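## Task

Take the white radish and the tomato out of the pan and get both completely inside the bag, between its two layers. When done, every other item, the white ball included, must still be in the pan; the filled part of the bag must rest on the table; no more than a corner of the bag may lie on an arm's base; and no part of the bag may be inside the pan or stick out beyond the table edge by more than about a finger's width.

## Robot and tools

ROBOT. Two six-joint arms, left_arm and right_arm, each ending in a two-finger gripper. Joint order, used in every row and every per-joint list: waist, shoulder, elbow, wrist pitch, wrist yaw, wrist roll. Stated ranges in rad: waist -2.618 to 3.054, shoulder 0.000 to 3.142, elbow 0.000 to 3.142, wrist pitch -1.571 to 1.571, wrist yaw -1.571 to 1.571, wrist roll -2.094 to 2.094; the true stops may differ by up to 0.059 rad either way.

FRAMES. Scene frame: origin at table-top height, midway between the nominal bases, +x out over the table, +z up, left_arm on the +y side (this is not the image left). Measured bases: left_arm at (-0.019, +0.343, +0.033) m, quat_wxyz (+1.000, 0, 0, -0.008); right_arm at (-0.046, -0.254, +0.023) m, quat_wxyz (+1.000, 0, 0, +0.016). Each arm's gripper pose, velocities and wrist-camera poses are reported in that arm's own base frame; fixed cameras and the table use the scene frame. Printed hand poses can be a few cm wrong, more when reaching far. The gripper's fingers point along its +z and close along its y; end_effector_position is the point between the pads, about 1 cm short of the tips.

ROW FORMAT (all moving arguments). A row is one flat list of 14 numbers, each in [-1, 1], covering both arms even if one stays still: left_arm's 6 joint values then its opening, then right_arm's 6 joint values then its opening. Joint values are offsets, not poses: they count from the Joint targets as they stood when the action (or move) began, scaled so 1.0 equals 2.224 rad for waist, shoulder and elbow and 8.485 rad for the three wrist joints. Sending the same offset twice moves twice. The opening is absolute: +1 fully open, -1 closed; 0 is a real half-open command, so to leave a gripper alone resend its current value (see Tool commands).

execute_actions(actions, cameras). actions is a list of actions; each action is a list of up to 15 rows, one per 1/30 s control step; if fewer, the last row is held for the remaining steps. Every row in an action counts from the targets at that action's start, not from the previous row. An action is rejected for both arms if it would push any joint more than 0.059 rad beyond its range; a malformed action, or a first action failing that check, rejects the whole call. An empty actions list returns the state with all images. cameras: list of names, ["all"], [] for none, or null.

move(target, speed, blend, opening_speed, grip_force, blocking, cameras). Plans joint paths for all arms together, so grippers trace curves and nothing avoids obstacles. target: one 14-number row, or a list of up to 15 rows; every row is an offset from the same starting Joint targets, not from the row before, and the whole list shares 10 s. speed: top rad/s of the joint with the longest travel, 0.01 to 12.57, default 0.5, one value or one per target. blend: rad of corner rounding per target in a list; 0 stops at each. opening_speed: how fast commanded openings change, units of the -1..+1 scale per second, at least 0.2. grip_force: per-pad force cap in N, 10 to 50, one value or one per arm; it persists, starts at full; low caps close slowly (roughly 4 s at 40, 16 s at 10). blocking=false returns after about 0.5 s while the move continues. The result adds a move: line: done, off_target (resting more than 0.035 rad from target), moving, held, or fault, plus limits=held if steps were withheld. Faster motion and targets set deeper past a contact hit and press harder.

wait(seconds 0 to 10) lets the scene run; a running move continues. stop() brakes a running move, needing some distance. zoom_image(camera, region=[x0, y0, x1, y1]) enlarges part of a camera's newest image, pixels from the top-left, at most 504 by 504. finished_scene(scene: this scene's number, 1 to 2) ends the scene irreversibly.

CAMERAS: cam_head_left, cam_head_right, cam_high, cam_low, cam_left_wrist, cam_right_wrist, all 896x504.

RESULTS. Joint positions and Joint velocities: per arm, six joints (rad, rad/s) then the finger-pad gap (m; 0.094 when open). Joint targets: the base your next offsets count from. Tool commands: current gripper commands. grip_measured: finger opening on the command scale; reads up to about 2.5 mm wide when empty and somewhat narrower than a hard part under full squeeze. Joint torques: six per arm, positive toward larger angle, including gravity and offsets; joints 1 to 3 wrap at ±28 N m. 'joint sent to its limit' means a joint was clamped at its real stop. 'joint command not followed' means the clearance check altered some steps. MOTOR HOT appears at 75 °C; OVER-TEMPERATURE FAULT at 90 °C folds that arm away for the rest of the scene; at 100 °C it goes limp.

MOTION LIMITS. Each target stays within 0.339 rad (first three joints) or 2.2 rad (wrists) of the measured angle per step, and targets that would put a gripper over 200 mm from where it is are scaled back, so big moves take several actions. Friction and weight can leave joints short; tiny turns may not happen. If an arm is stalled or dragged, command its targets back past its measured positions.

GRIPPING. Squeeze rises about 1 N per 0.001 below first touch, then jumps to the force cap near 20 N. Close slowly on soft or breakable items. To release, command well above grip_measured.

AVOID. Dropping things, opening on moving items, slamming, hard pushes on fixed or heavy objects, any press between the arms (including one gripper closing on the other's fingers), anything leaving the table, and long stretched or loaded holds that heat motors. Loose items may occasionally be nudged by outside pushes. The scene keeps running while you compose replies.

Each tool is called after "Call:" as name([rows], argument=value, ...), one row to a line, values as JSON.

## Session

Call:
execute_actions(actions=[])

Scene clock: 0.00 s.
left_arm: end_effector_position=(+0.3974, +0.0047, +0.0922) grip_measured=+1.000 end_effector_quat_wxyz=(+0.578, -0.041, +0.815, -0.009) | right_arm: end_effector_position=(+0.3882, -0.0036, +0.0938) grip_measured=+1.000 end_effector_quat_wxyz=(+0.584, +0.004, +0.812, -0.010)
Joint positions: left_arm=[-0.004 1.548 0.371 0.839 -0.036 -0.079 0.094] | right_arm=[0 1.515 0.33 0.862 0.022 -0.005 0.094]
Joint velocities: within noise
Joint torques (N m): no reading
Heat: left arm: 25 °C; right arm: 28 °C.
Joint targets: left_arm=[-0.004 1.545 0.375 0.833 -0.036 -0.079] | right_arm=[0.000 1.507 0.340 0.875 0.022 -0.005]
Tool commands: left_gripper/opening=+1.0 right_gripper/opening=+1.0

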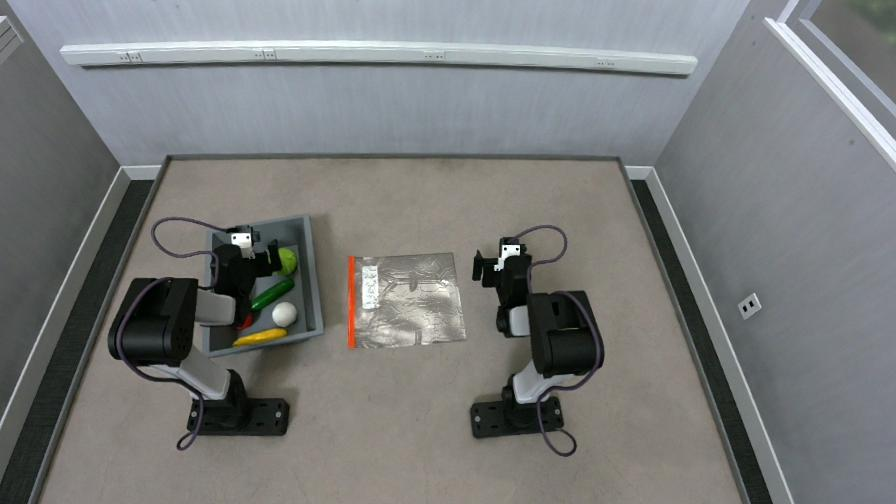

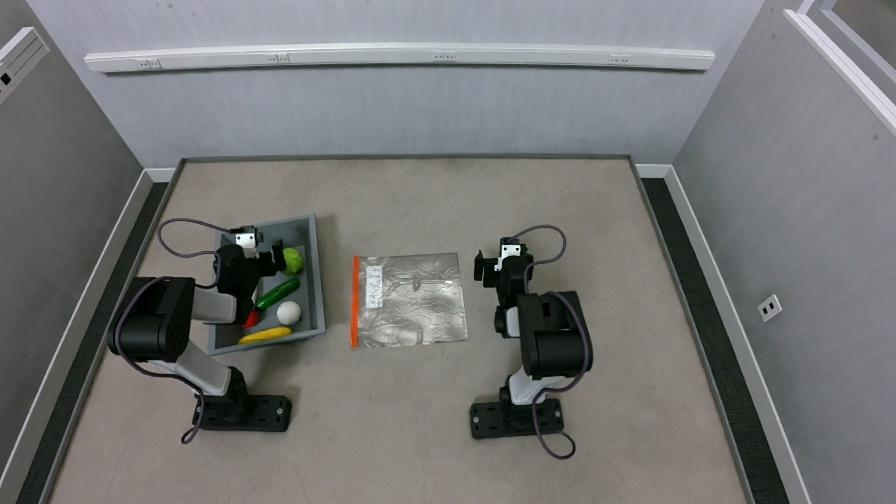

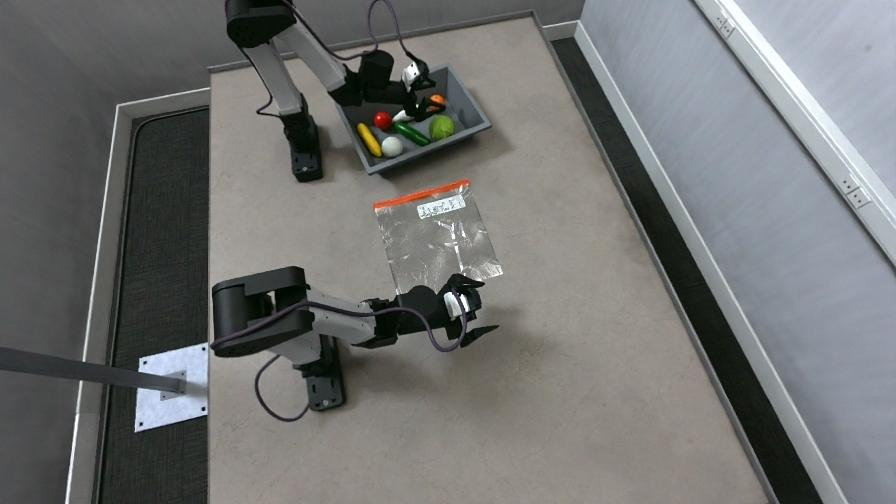

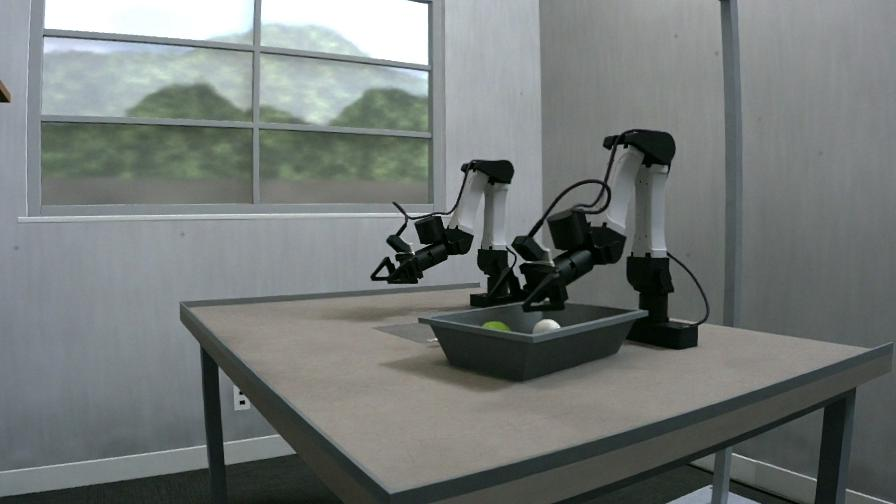

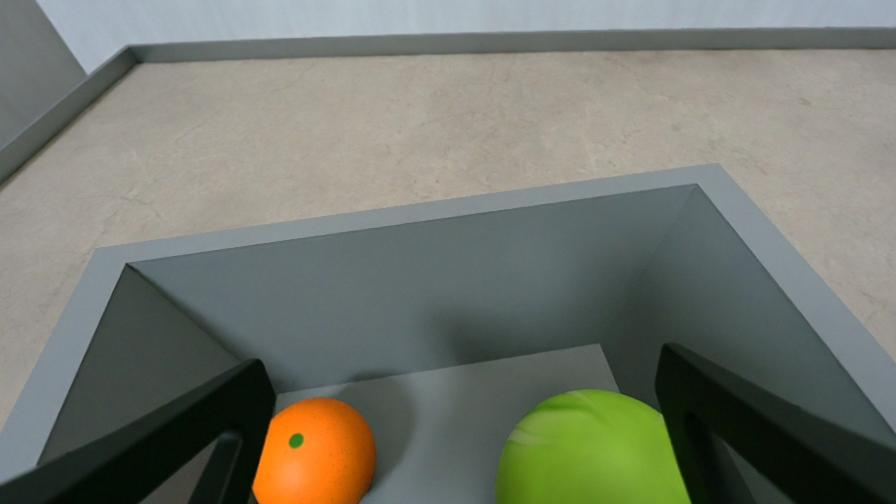

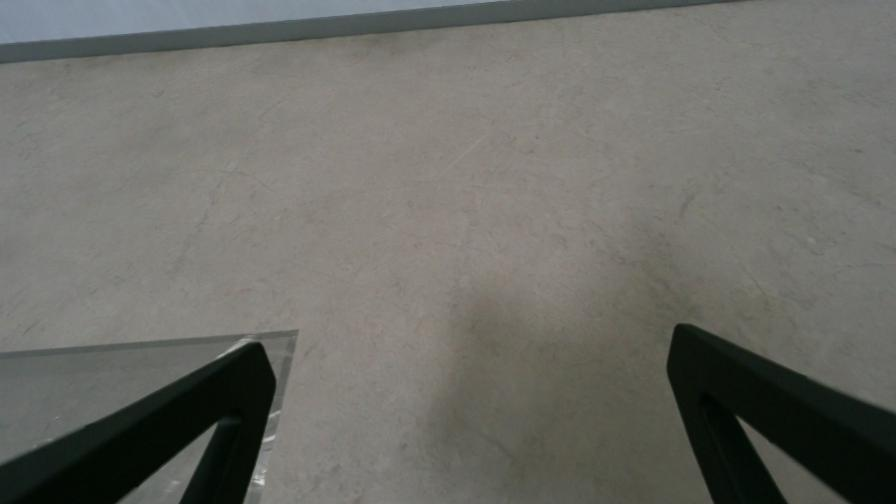

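Call:
zoom_image(camera="cam_head_left", region=[320, 220, 500, 370])

Call:
zoom_image(camera="cam_high", region=[300, 40, 540, 300])

Call:
zoom_image(camera="cam_low", region=[340, 250, 700, 400])

Scaled by 2.800 from the camera's 896x504 image, which has a finer 1280x720 frame.

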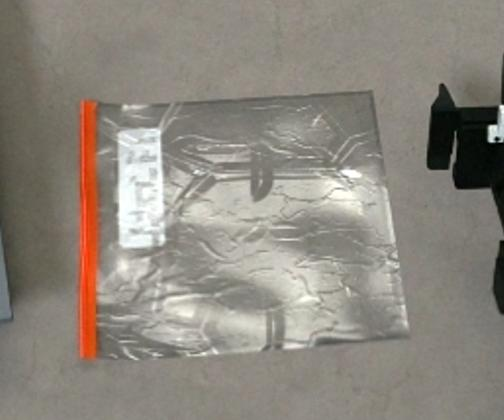

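Scaled by 1.938 from the camera's 896x504 image, which has a finer 1280x720 frame.

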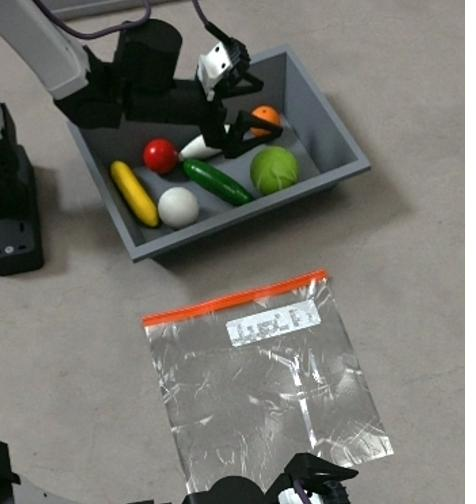

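Scaled by 1.400 from the camera's 896x504 image, which has a finer 1280x720 frame.

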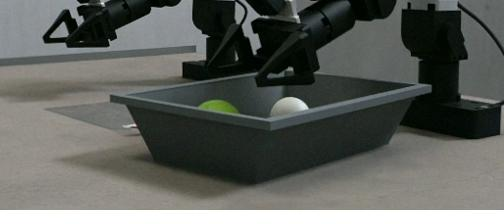

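Call:
zoom_image(camera="cam_head_left", region=[180, 200, 360, 380])

Call:
zoom_image(camera="cam_head_left", region=[440, 210, 620, 450])

Scaled by 2.800 from the camera's 896x504 image, which has a finer 1280x720 frame.

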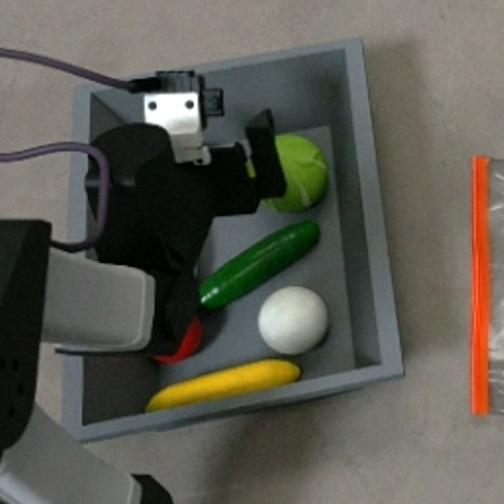

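Scaled by 2.100 from the camera's 896x504 image, which has a finer 1280x720 frame.

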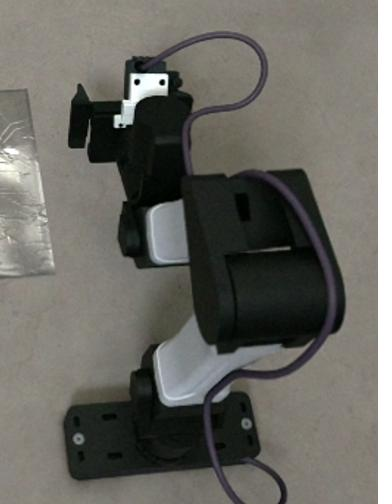

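Call:
move(target=[-0.3067, -0.3026, 0.2626, -0.2145, 0.0042, 0.0093, 1, 0, 0, 0, 0, 0, 0, 1], speed=1.2, cameras=["cam_left_wrist", "cam_head_left", "cam_high", "cam_low"])

Scene clock: 6.73 s.
left_arm: end_effector_position=(+0.1914, -0.1515, +0.1975) grip_measured=+1.000 end_effector_quat_wxyz=(+0.310, +0.307, +0.894, -0.105) | right_arm: end_effector_position=(+0.3882, -0.0036, +0.0938) grip_measured=+1.000 end_effector_quat_wxyz=(+0.584, +0.004, +0.812, -0.010)
Joint positions: left_arm=[-0.68 0.872 0.94 -0.971 -0.014 -0.013 0.094] | right_arm=[0 1.515 0.33 0.862 0.022 -0.005 0.094]
Joint torques (N m): left_arm=[-0.27 -1.03 9.76 1.65 0.13 0.07] | right_arm=[0.03 -5.48 6.2 1.99 -0.02 0.04]
Heat: left arm: 27 °C; right arm: 28 °C.
Joint targets: left_arm=[-0.686 0.872 0.959 -0.987 -0.001 0.000] | right_arm=[0.000 1.507 0.340 0.875 0.022 -0.005]
move: done
Images, in order (width x height): cam_head_left 896x504, cam_high 896x504, cam_low 896x504, cam_left_wrist 896x504.

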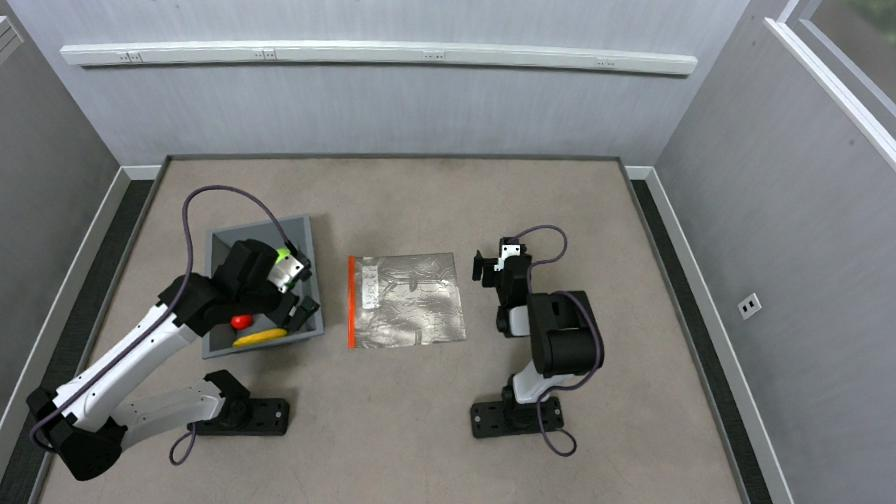

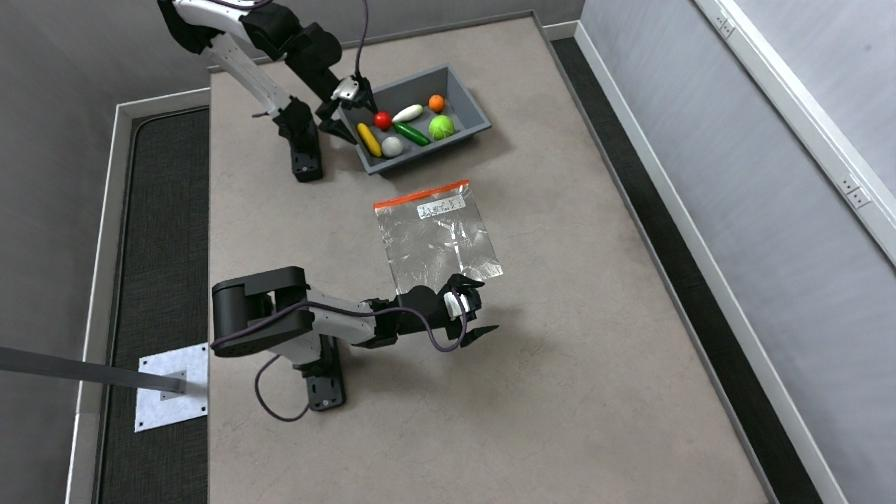

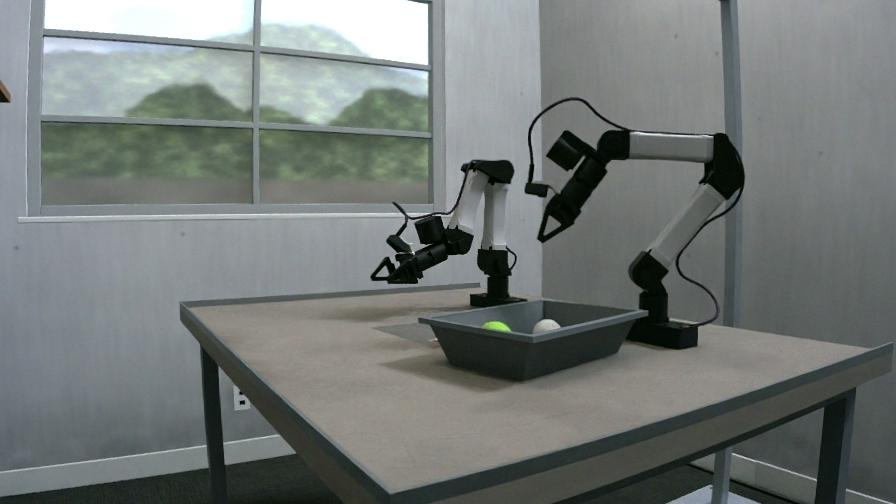

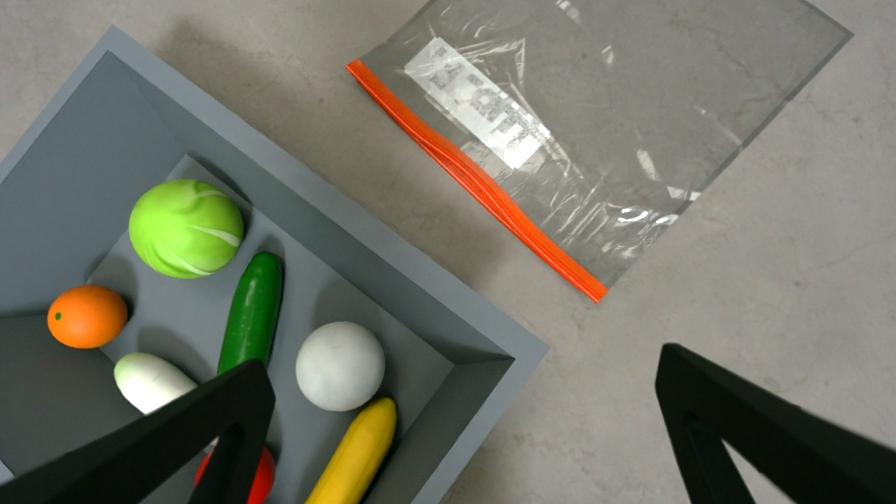

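Call:
zoom_image(camera="cam_left_wrist", region=[330, 20, 630, 320])

Scaled by 1.680 from the camera's 896x504 image, which has a finer 1280x720 frame.

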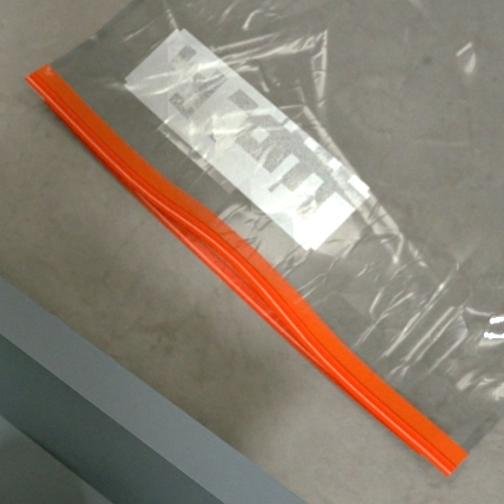

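Call:
move(target=[0.1, 0, 0, 0, 0, 0, 1, 0.3975, 0.36, 0.8188, -0.2626, -0.0026, 0.1067, 1], speed=1.2, cameras=["cam_left_wrist", "cam_right_wrist", "cam_head_left", "cam_low", "cam_high"])

Scene clock: 13.87 s.
left_arm: end_effector_position=(+0.2186, -0.1084, +0.1974) grip_measured=+1.000 end_effector_quat_wxyz=(+0.320, +0.212, +0.921, -0.072) | right_arm: end_effector_position=(+0.2914, +0.3585, +0.0861) grip_measured=+1.000 end_effector_quat_wxyz=(+0.023, +0.002, +0.999, +0.025)
Joint positions: left_arm=[-0.471 0.872 0.94 -0.972 -0.014 -0.012 0.094] | right_arm=[0.89 2.289 2.133 -1.347 0.004 0.893 0.094]
Joint torques (N m): left_arm=[0.75 -1.07 9.77 1.64 0.12 0.07] | right_arm=[-0.43 -10.18 8.8 0.32 -0.02 0.18]
Heat: left arm: 28 °C; right arm: 29 °C.
Joint targets: left_arm=[-0.464 0.872 0.959 -0.987 -0.001 0.000] | right_arm=[0.885 2.307 2.162 -1.353 0.000 0.900]
move: done
Images, in order (width x height): cam_head_left 896x504, cam_high 896x504, cam_low 896x504, cam_left_wrist 896x504, cam_right_wrist 896x504.

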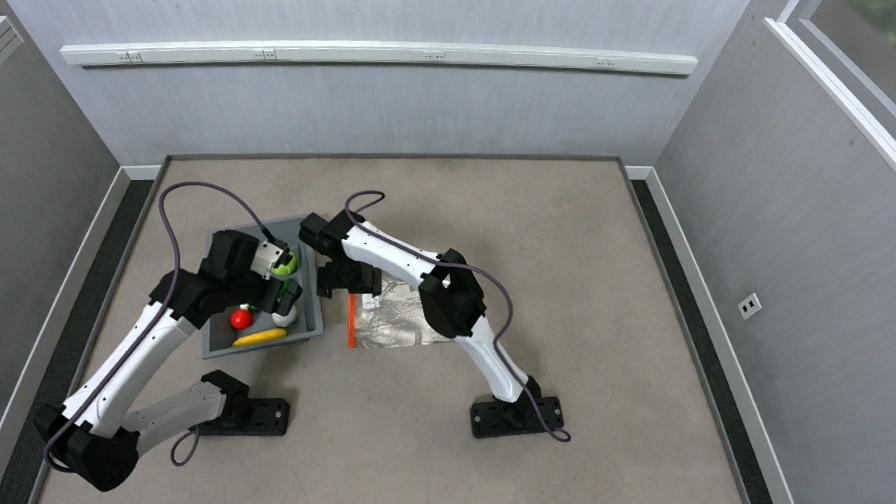

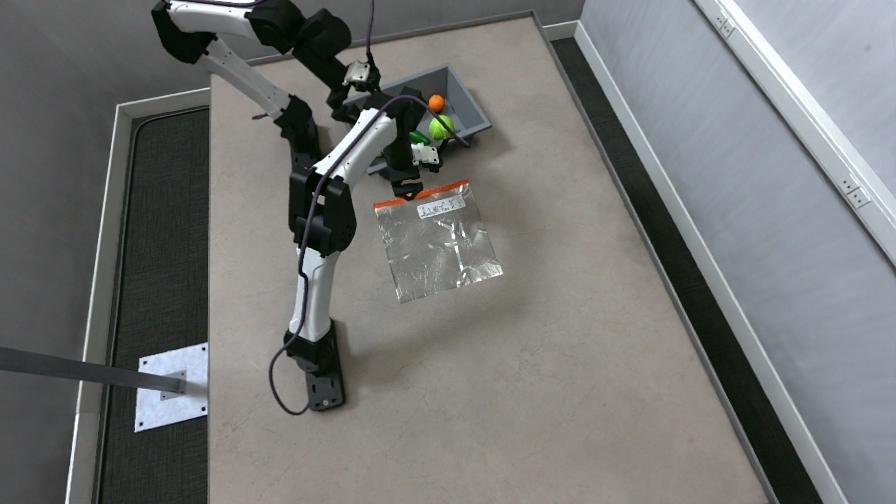

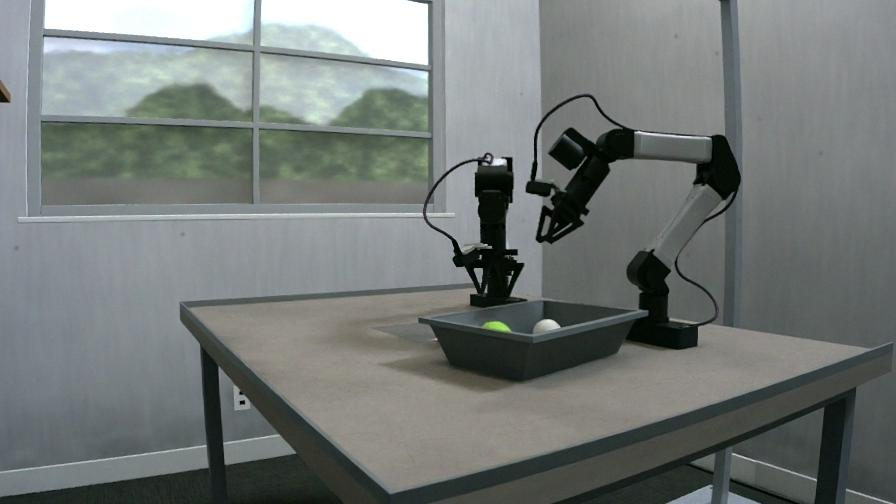

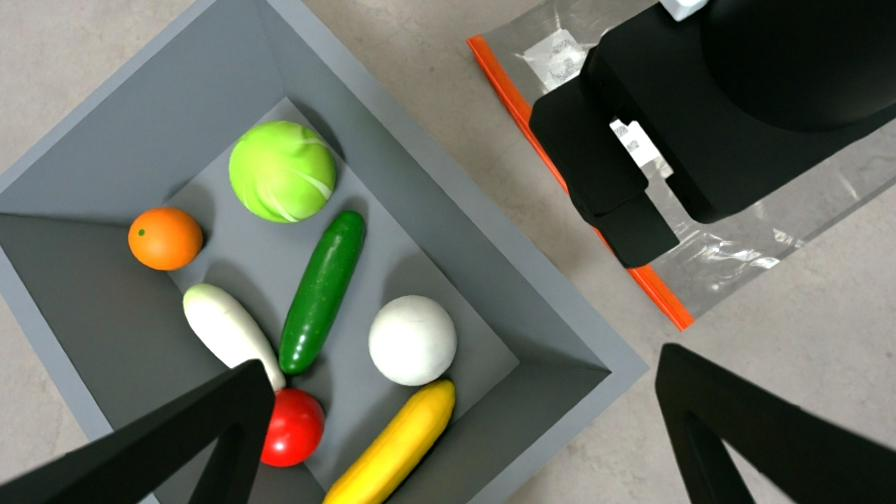

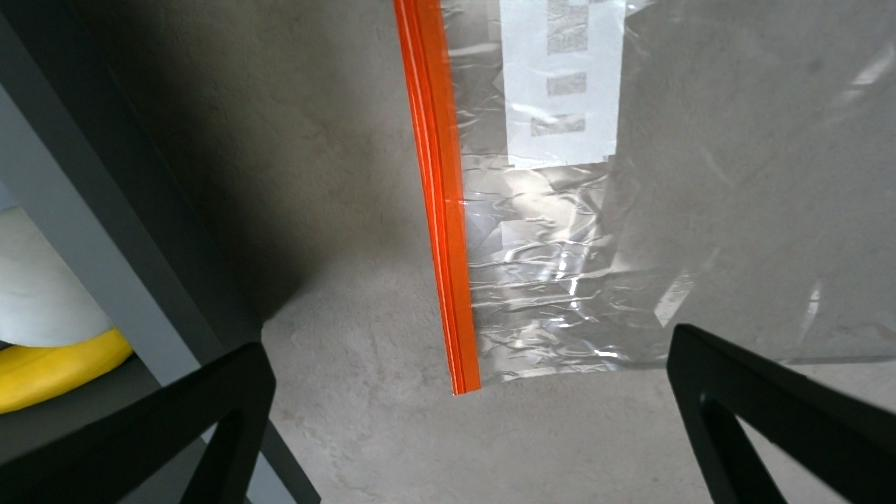

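Call:
move(target=[0, 0, 0, 0, 0, 0, 1, 0.001, 0.0432, -0.0387, 0.0094, 0, 0, 0.28], speed=0.4, cameras=["cam_left_wrist", "cam_right_wrist", "cam_low"])

Call:
zoom_image(camera="cam_left_wrist", region=[440, 20, 740, 350])

Call:
zoom_image(camera="cam_low", region=[360, 230, 560, 350])

Scene clock: 16.57 s.
left_arm: end_effector_position=(+0.2186, -0.1084, +0.1974) grip_measured=+1.000 end_effector_quat_wxyz=(+0.320, +0.212, +0.921, -0.072) | right_arm: end_effector_position=(+0.2880, +0.3544, +0.0235) grip_measured=+0.281 end_effector_quat_wxyz=(-0.010, +0.002, +1.000, -0.015)
Joint positions: left_arm=[-0.471 0.872 0.94 -0.972 -0.014 -0.012 0.094] | right_arm=[0.89 2.397 2.074 -1.283 0.004 0.894 0.06]
Joint torques (N m): left_arm=[0.76 -1.06 9.74 1.63 0.12 0.06] | right_arm=[-0.21 -11.92 6.2 0.27 -0.02 0.12]
Heat: left arm: 28 °C; right arm: 30 °C.
Joint targets: left_arm=[-0.464 0.872 0.959 -0.987 -0.001 0.000] | right_arm=[0.887 2.403 2.076 -1.273 0.000 0.900]
move: done
Images, in order (width x height): cam_low 896x504, cam_left_wrist 896x504, cam_right_wrist 896x504.

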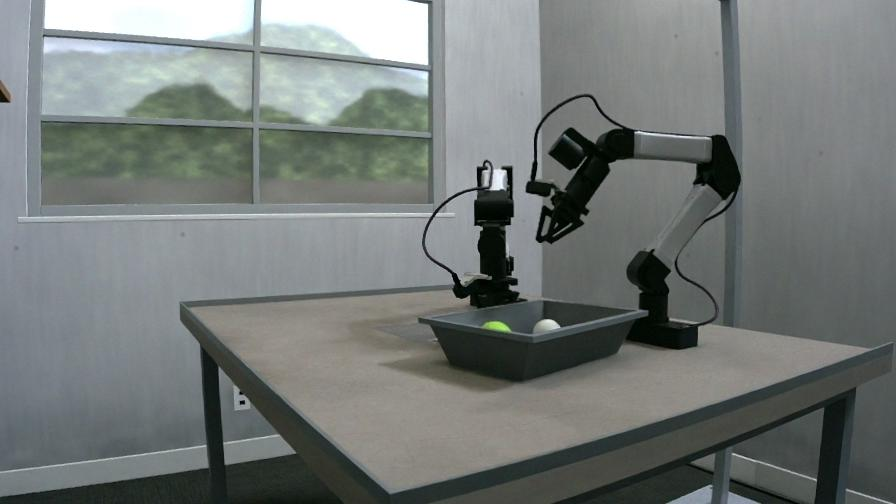

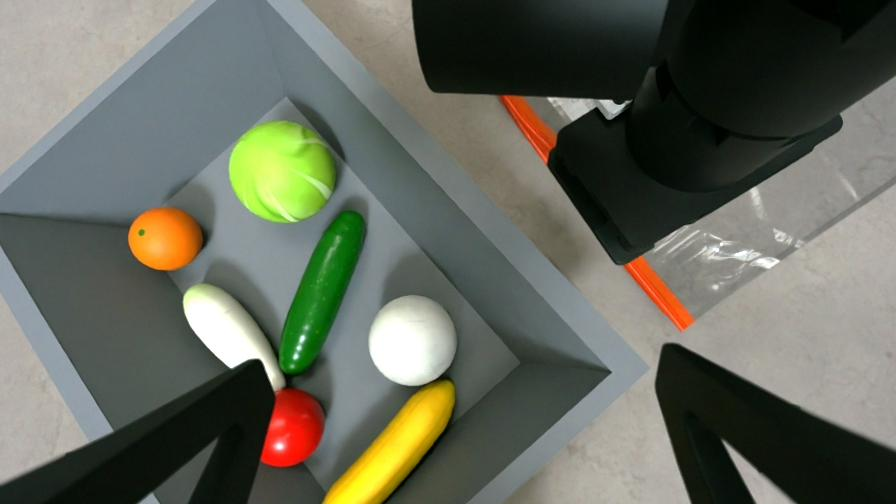

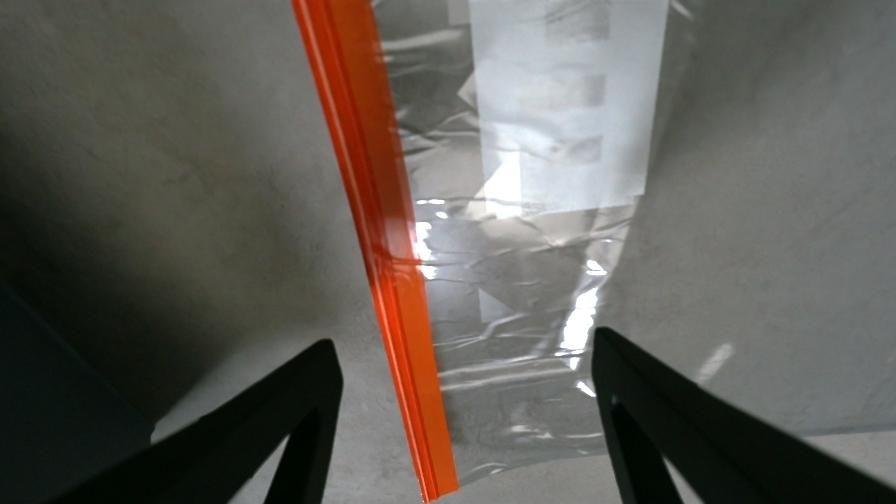

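Scaled by 1.527 from the camera's 896x504 image, which has a finer 1280x720 frame.

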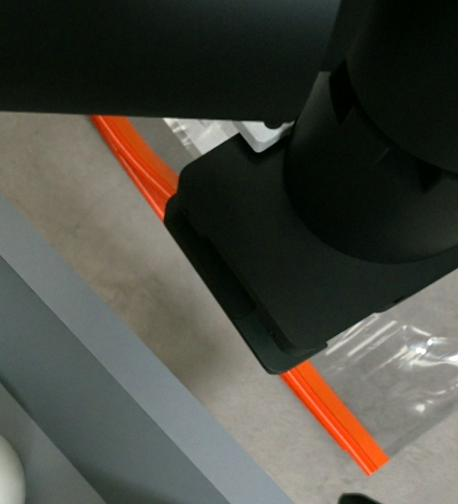

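Scaled by 2.520 from the camera's 896x504 image, which has a finer 1280x720 frame.

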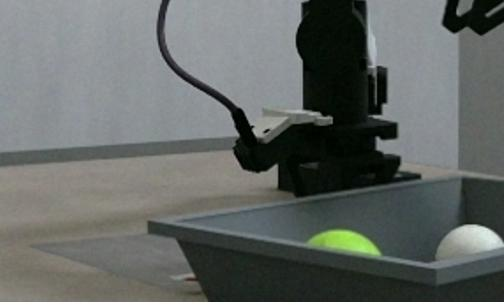

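Call:
move(target=[0, 0, 0, 0, 0, 0, 1, -0.0074, 0.0886, 0.1466, -0.0152, 0, -0.0018, 0.2], speed=0.4, cameras=["cam_left_wrist", "cam_right_wrist", "cam_low"])

Call:
zoom_image(camera="cam_low", region=[360, 230, 560, 350])

Call:
zoom_image(camera="cam_left_wrist", region=[440, 20, 740, 350])

Scene clock: 19.63 s.
left_arm: end_effector_position=(+0.2186, -0.1084, +0.1974) grip_measured=+1.000 end_effector_quat_wxyz=(+0.320, +0.212, +0.921, -0.072) | right_arm: end_effector_position=(+0.3130, +0.3745, +0.0142) grip_measured=+0.201 end_effector_quat_wxyz=(-0.008, +0.008, +1.000, -0.013)
Joint positions: left_arm=[-0.471 0.872 0.94 -0.972 -0.014 -0.012 0.094] | right_arm=[0.876 2.582 2.375 -1.395 0.004 0.893 0.056]
Joint torques (N m): left_arm=[0.77 -1.07 9.73 1.64 0.13 0.06] | right_arm=[-0.49 -11.64 8.5 0.11 -0.02 -0.03]
Heat: left arm: 28 °C; right arm: 31 °C.
Joint targets: left_arm=[-0.464 0.872 0.959 -0.987 -0.001 0.000] | right_arm=[0.871 2.600 2.402 -1.402 0.000 0.885]
move: done
Images, in order (width x height): cam_low 896x504, cam_left_wrist 896x504, cam_right_wrist 896x504.

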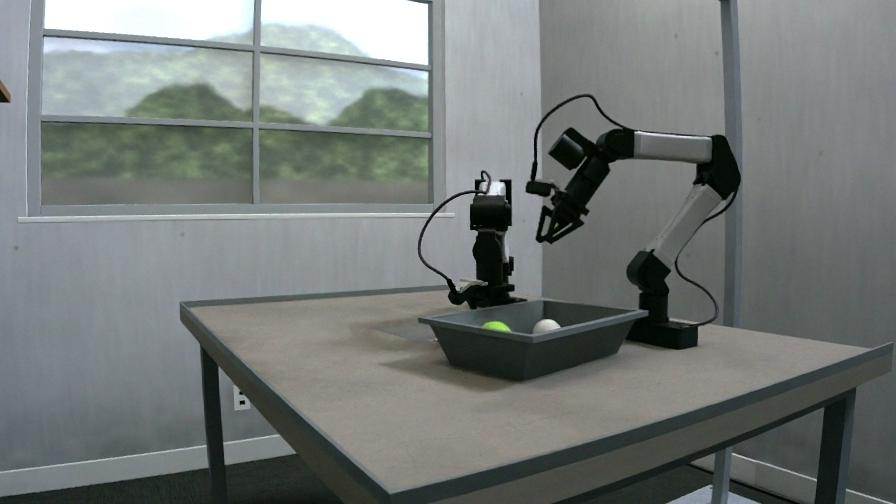

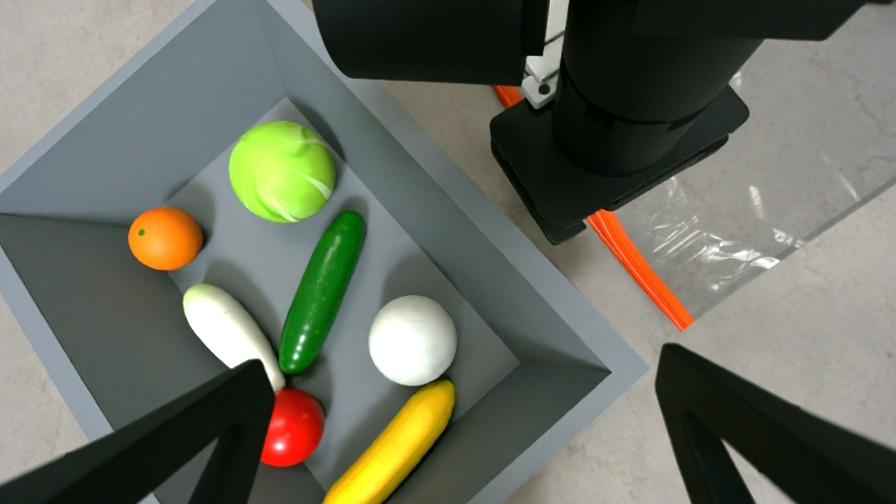

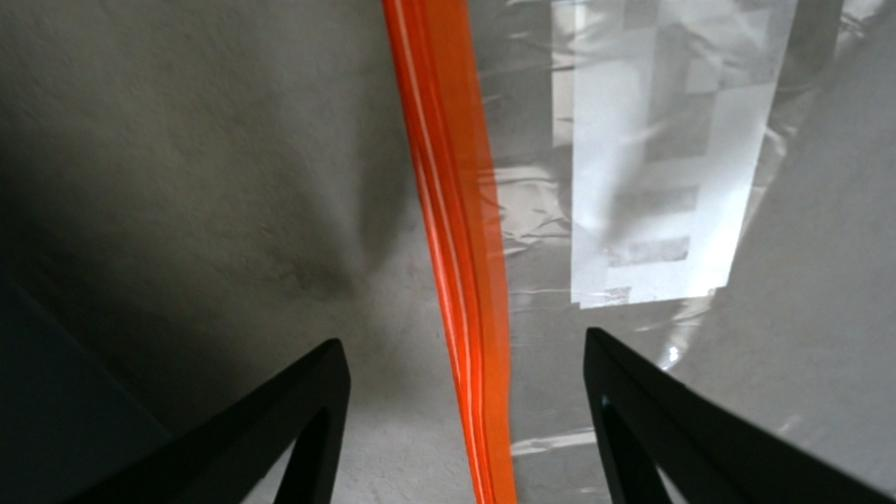

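Scaled by 2.520 from the camera's 896x504 image, which has a finer 1280x720 frame.

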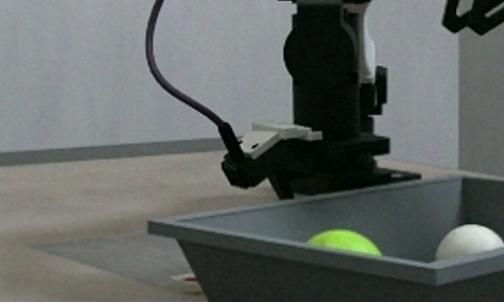

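Scaled by 1.527 from the camera's 896x504 image, which has a finer 1280x720 frame.

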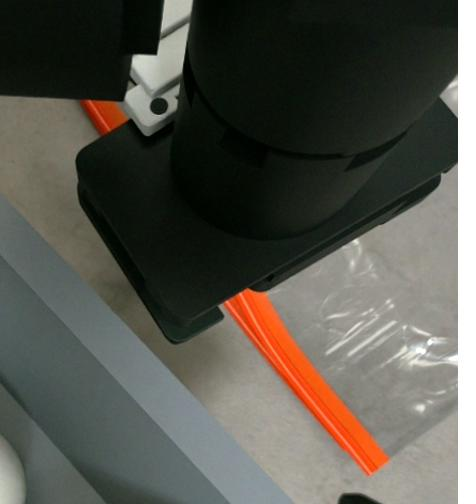

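Call:
move(target=[0, 0, 0, 0, 0, 0, 1, -0.002, -0.0201, -0.0656, 0.0119, 0, 0, 0.2], speed=0.15, cameras=["cam_right_wrist", "cam_left_wrist"])

Call:
zoom_image(camera="cam_right_wrist", region=[260, 200, 680, 504])

Scene clock: 21.57 s.
left_arm: end_effector_position=(+0.2186, -0.1084, +0.1974) grip_measured=+1.000 end_effector_quat_wxyz=(+0.320, +0.212, +0.921, -0.072) | right_arm: end_effector_position=(+0.3091, +0.3687, -0.0069) grip_measured=+0.201 end_effector_quat_wxyz=(-0.018, +0.009, +1.000, -0.020)
Joint positions: left_arm=[-0.471 0.872 0.94 -0.972 -0.014 -0.012 0.094] | right_arm=[0.873 2.574 2.276 -1.327 -0.002 0.89 0.056]
Joint torques (N m): left_arm=[0.76 -1.05 9.73 1.63 0.13 0.06] | right_arm=[-0.55 -14.86 3.93 0.41 0.05 0.01]
Heat: left arm: 28 °C; right arm: 32 °C.
Joint targets: left_arm=[-0.464 0.872 0.959 -0.987 -0.001 0.000] | right_arm=[0.866 2.556 2.256 -1.301 0.000 0.885]
move: done
Images, in order (width x height): cam_left_wrist 896x504, cam_right_wrist 896x504.

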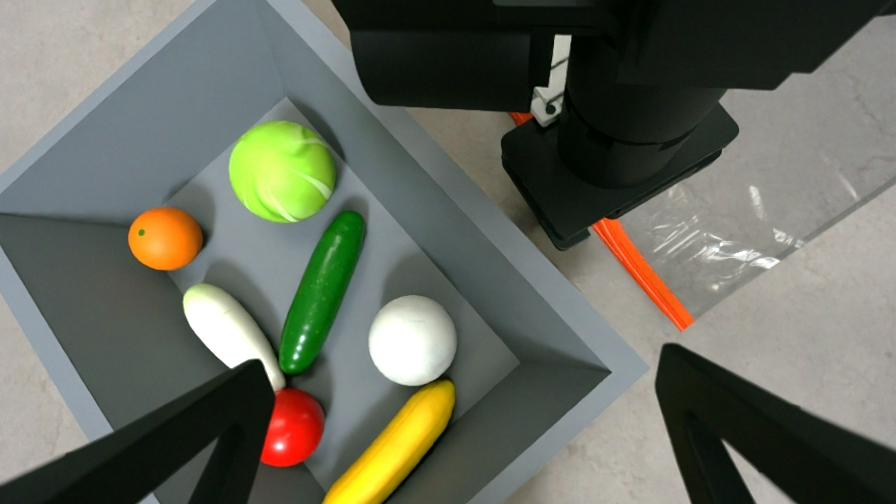

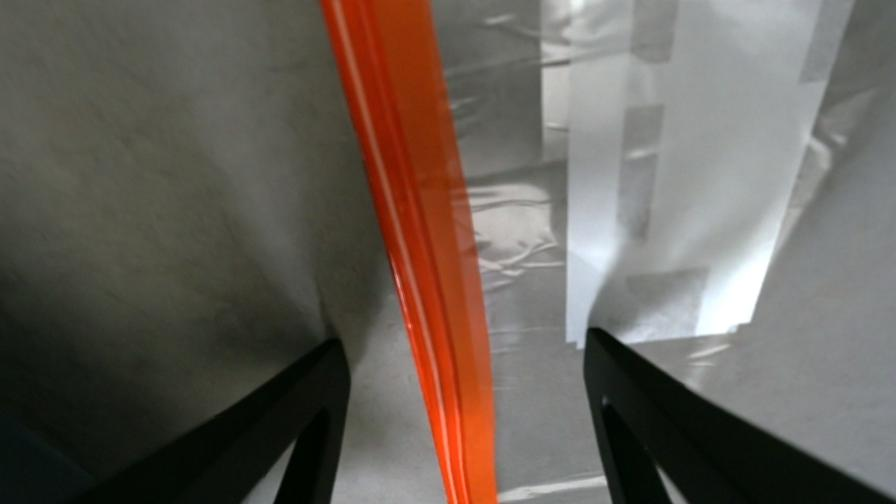

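Scaled by 1.200 from the camera's 896x504 image, which has a finer 1280x720 frame.

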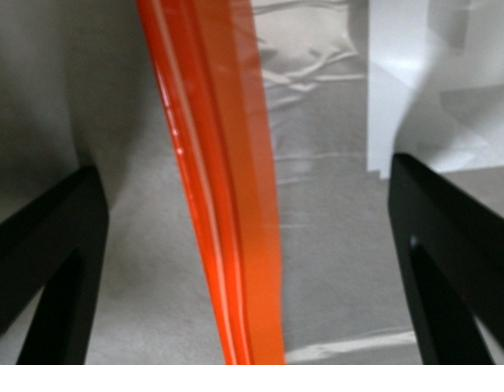

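Call:
move(target=[0, 0, 0, 0, 0, 0, 1, 0, 0, 0, 0, 0, 0, -0.4], opening_speed=0.4, cameras=["cam_right_wrist"])

Call:
zoom_image(camera="cam_right_wrist", region=[260, 200, 680, 504])

Scene clock: 23.67 s.
left_arm: end_effector_position=(+0.2186, -0.1084, +0.1974) grip_measured=+1.000 end_effector_quat_wxyz=(+0.320, +0.212, +0.921, -0.072) | right_arm: end_effector_position=(+0.3116, +0.3754, -0.0075) grip_measured=-0.398 end_effector_quat_wxyz=(-0.014, +0.009, +1.000, -0.005)
Joint positions: left_arm=[-0.471 0.872 0.94 -0.972 -0.014 -0.012 0.094] | right_arm=[0.873 2.574 2.275 -1.298 -0.015 0.89 0.028]
Joint torques (N m): left_arm=[0.72 -1.05 9.76 1.64 0.12 0.06] | right_arm=[-0.59 -14.91 4.12 0.17 0.15 0.01]
Heat: left arm: 28 °C; right arm: 33 °C.
Joint targets: left_arm=[-0.464 0.872 0.959 -0.987 -0.001 0.000] | right_arm=[0.866 2.556 2.256 -1.301 0.000 0.885]
move: done
Images, in order (width x height): cam_right_wrist 896x504.

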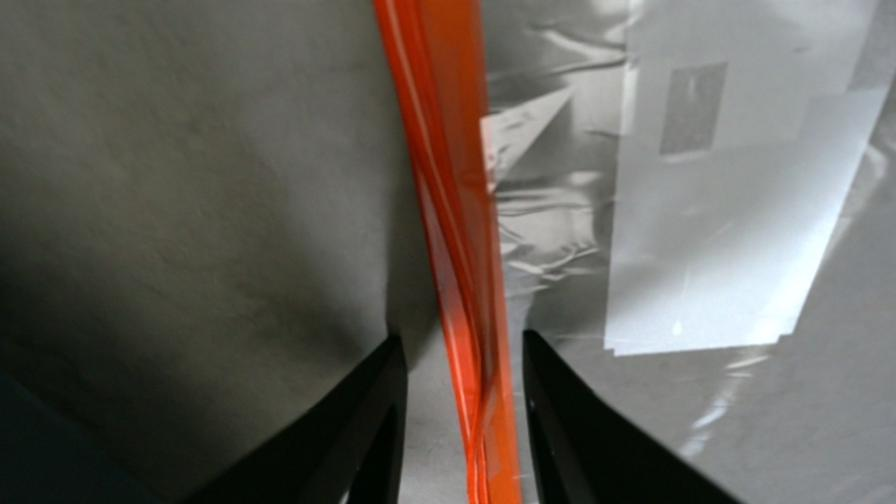

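Scaled by 1.200 from the camera's 896x504 image, which has a finer 1280x720 frame.

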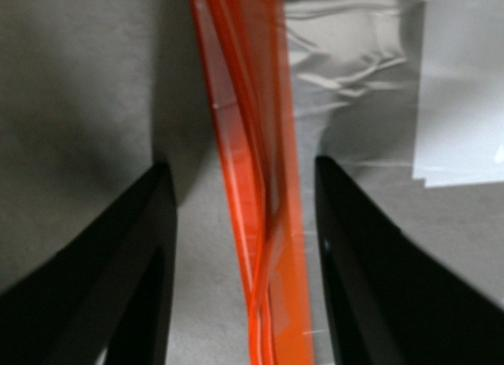

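Call:
move(target=[0, 0, 0, 0, 0, 0, 1, 0, 0, 0, 0, 0, 0, -0.75], opening_speed=0.4, cameras=["cam_right_wrist"])

Call:
zoom_image(camera="cam_right_wrist", region=[260, 200, 680, 504])

Scene clock: 25.23 s.
left_arm: end_effector_position=(+0.2186, -0.1084, +0.1974) grip_measured=+1.000 end_effector_quat_wxyz=(+0.320, +0.212, +0.921, -0.072) | right_arm: end_effector_position=(+0.3111, +0.3735, -0.0077) grip_measured=-0.748 end_effector_quat_wxyz=(-0.015, +0.009, +1.000, -0.010)
Joint positions: left_arm=[-0.471 0.872 0.94 -0.972 -0.014 -0.012 0.094] | right_arm=[0.873 2.574 2.274 -1.304 -0.01 0.89 0.012]
Joint torques (N m): left_arm=[0.72 -1.02 9.74 1.65 0.13 0.06] | right_arm=[-0.59 -14.9 4.19 0.21 0.11 0]
Heat: left arm: 28 °C; right arm: 35 °C.
Joint targets: left_arm=[-0.464 0.872 0.959 -0.987 -0.001 0.000] | right_arm=[0.866 2.556 2.256 -1.301 0.000 0.885]
move: done
Images, in order (width x height): cam_right_wrist 896x504.

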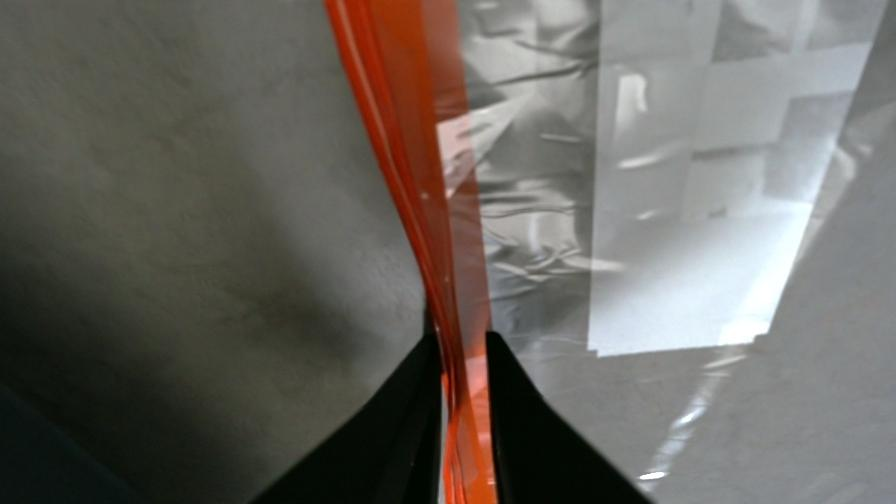

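Scaled by 1.200 from the camera's 896x504 image, which has a finer 1280x720 frame.

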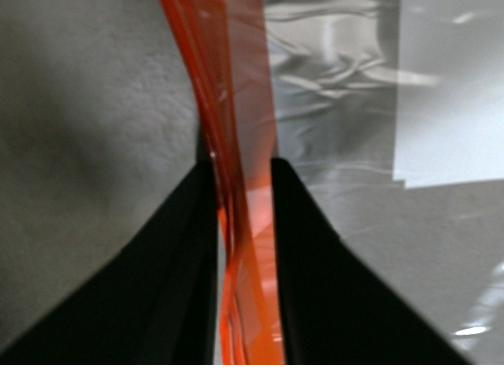

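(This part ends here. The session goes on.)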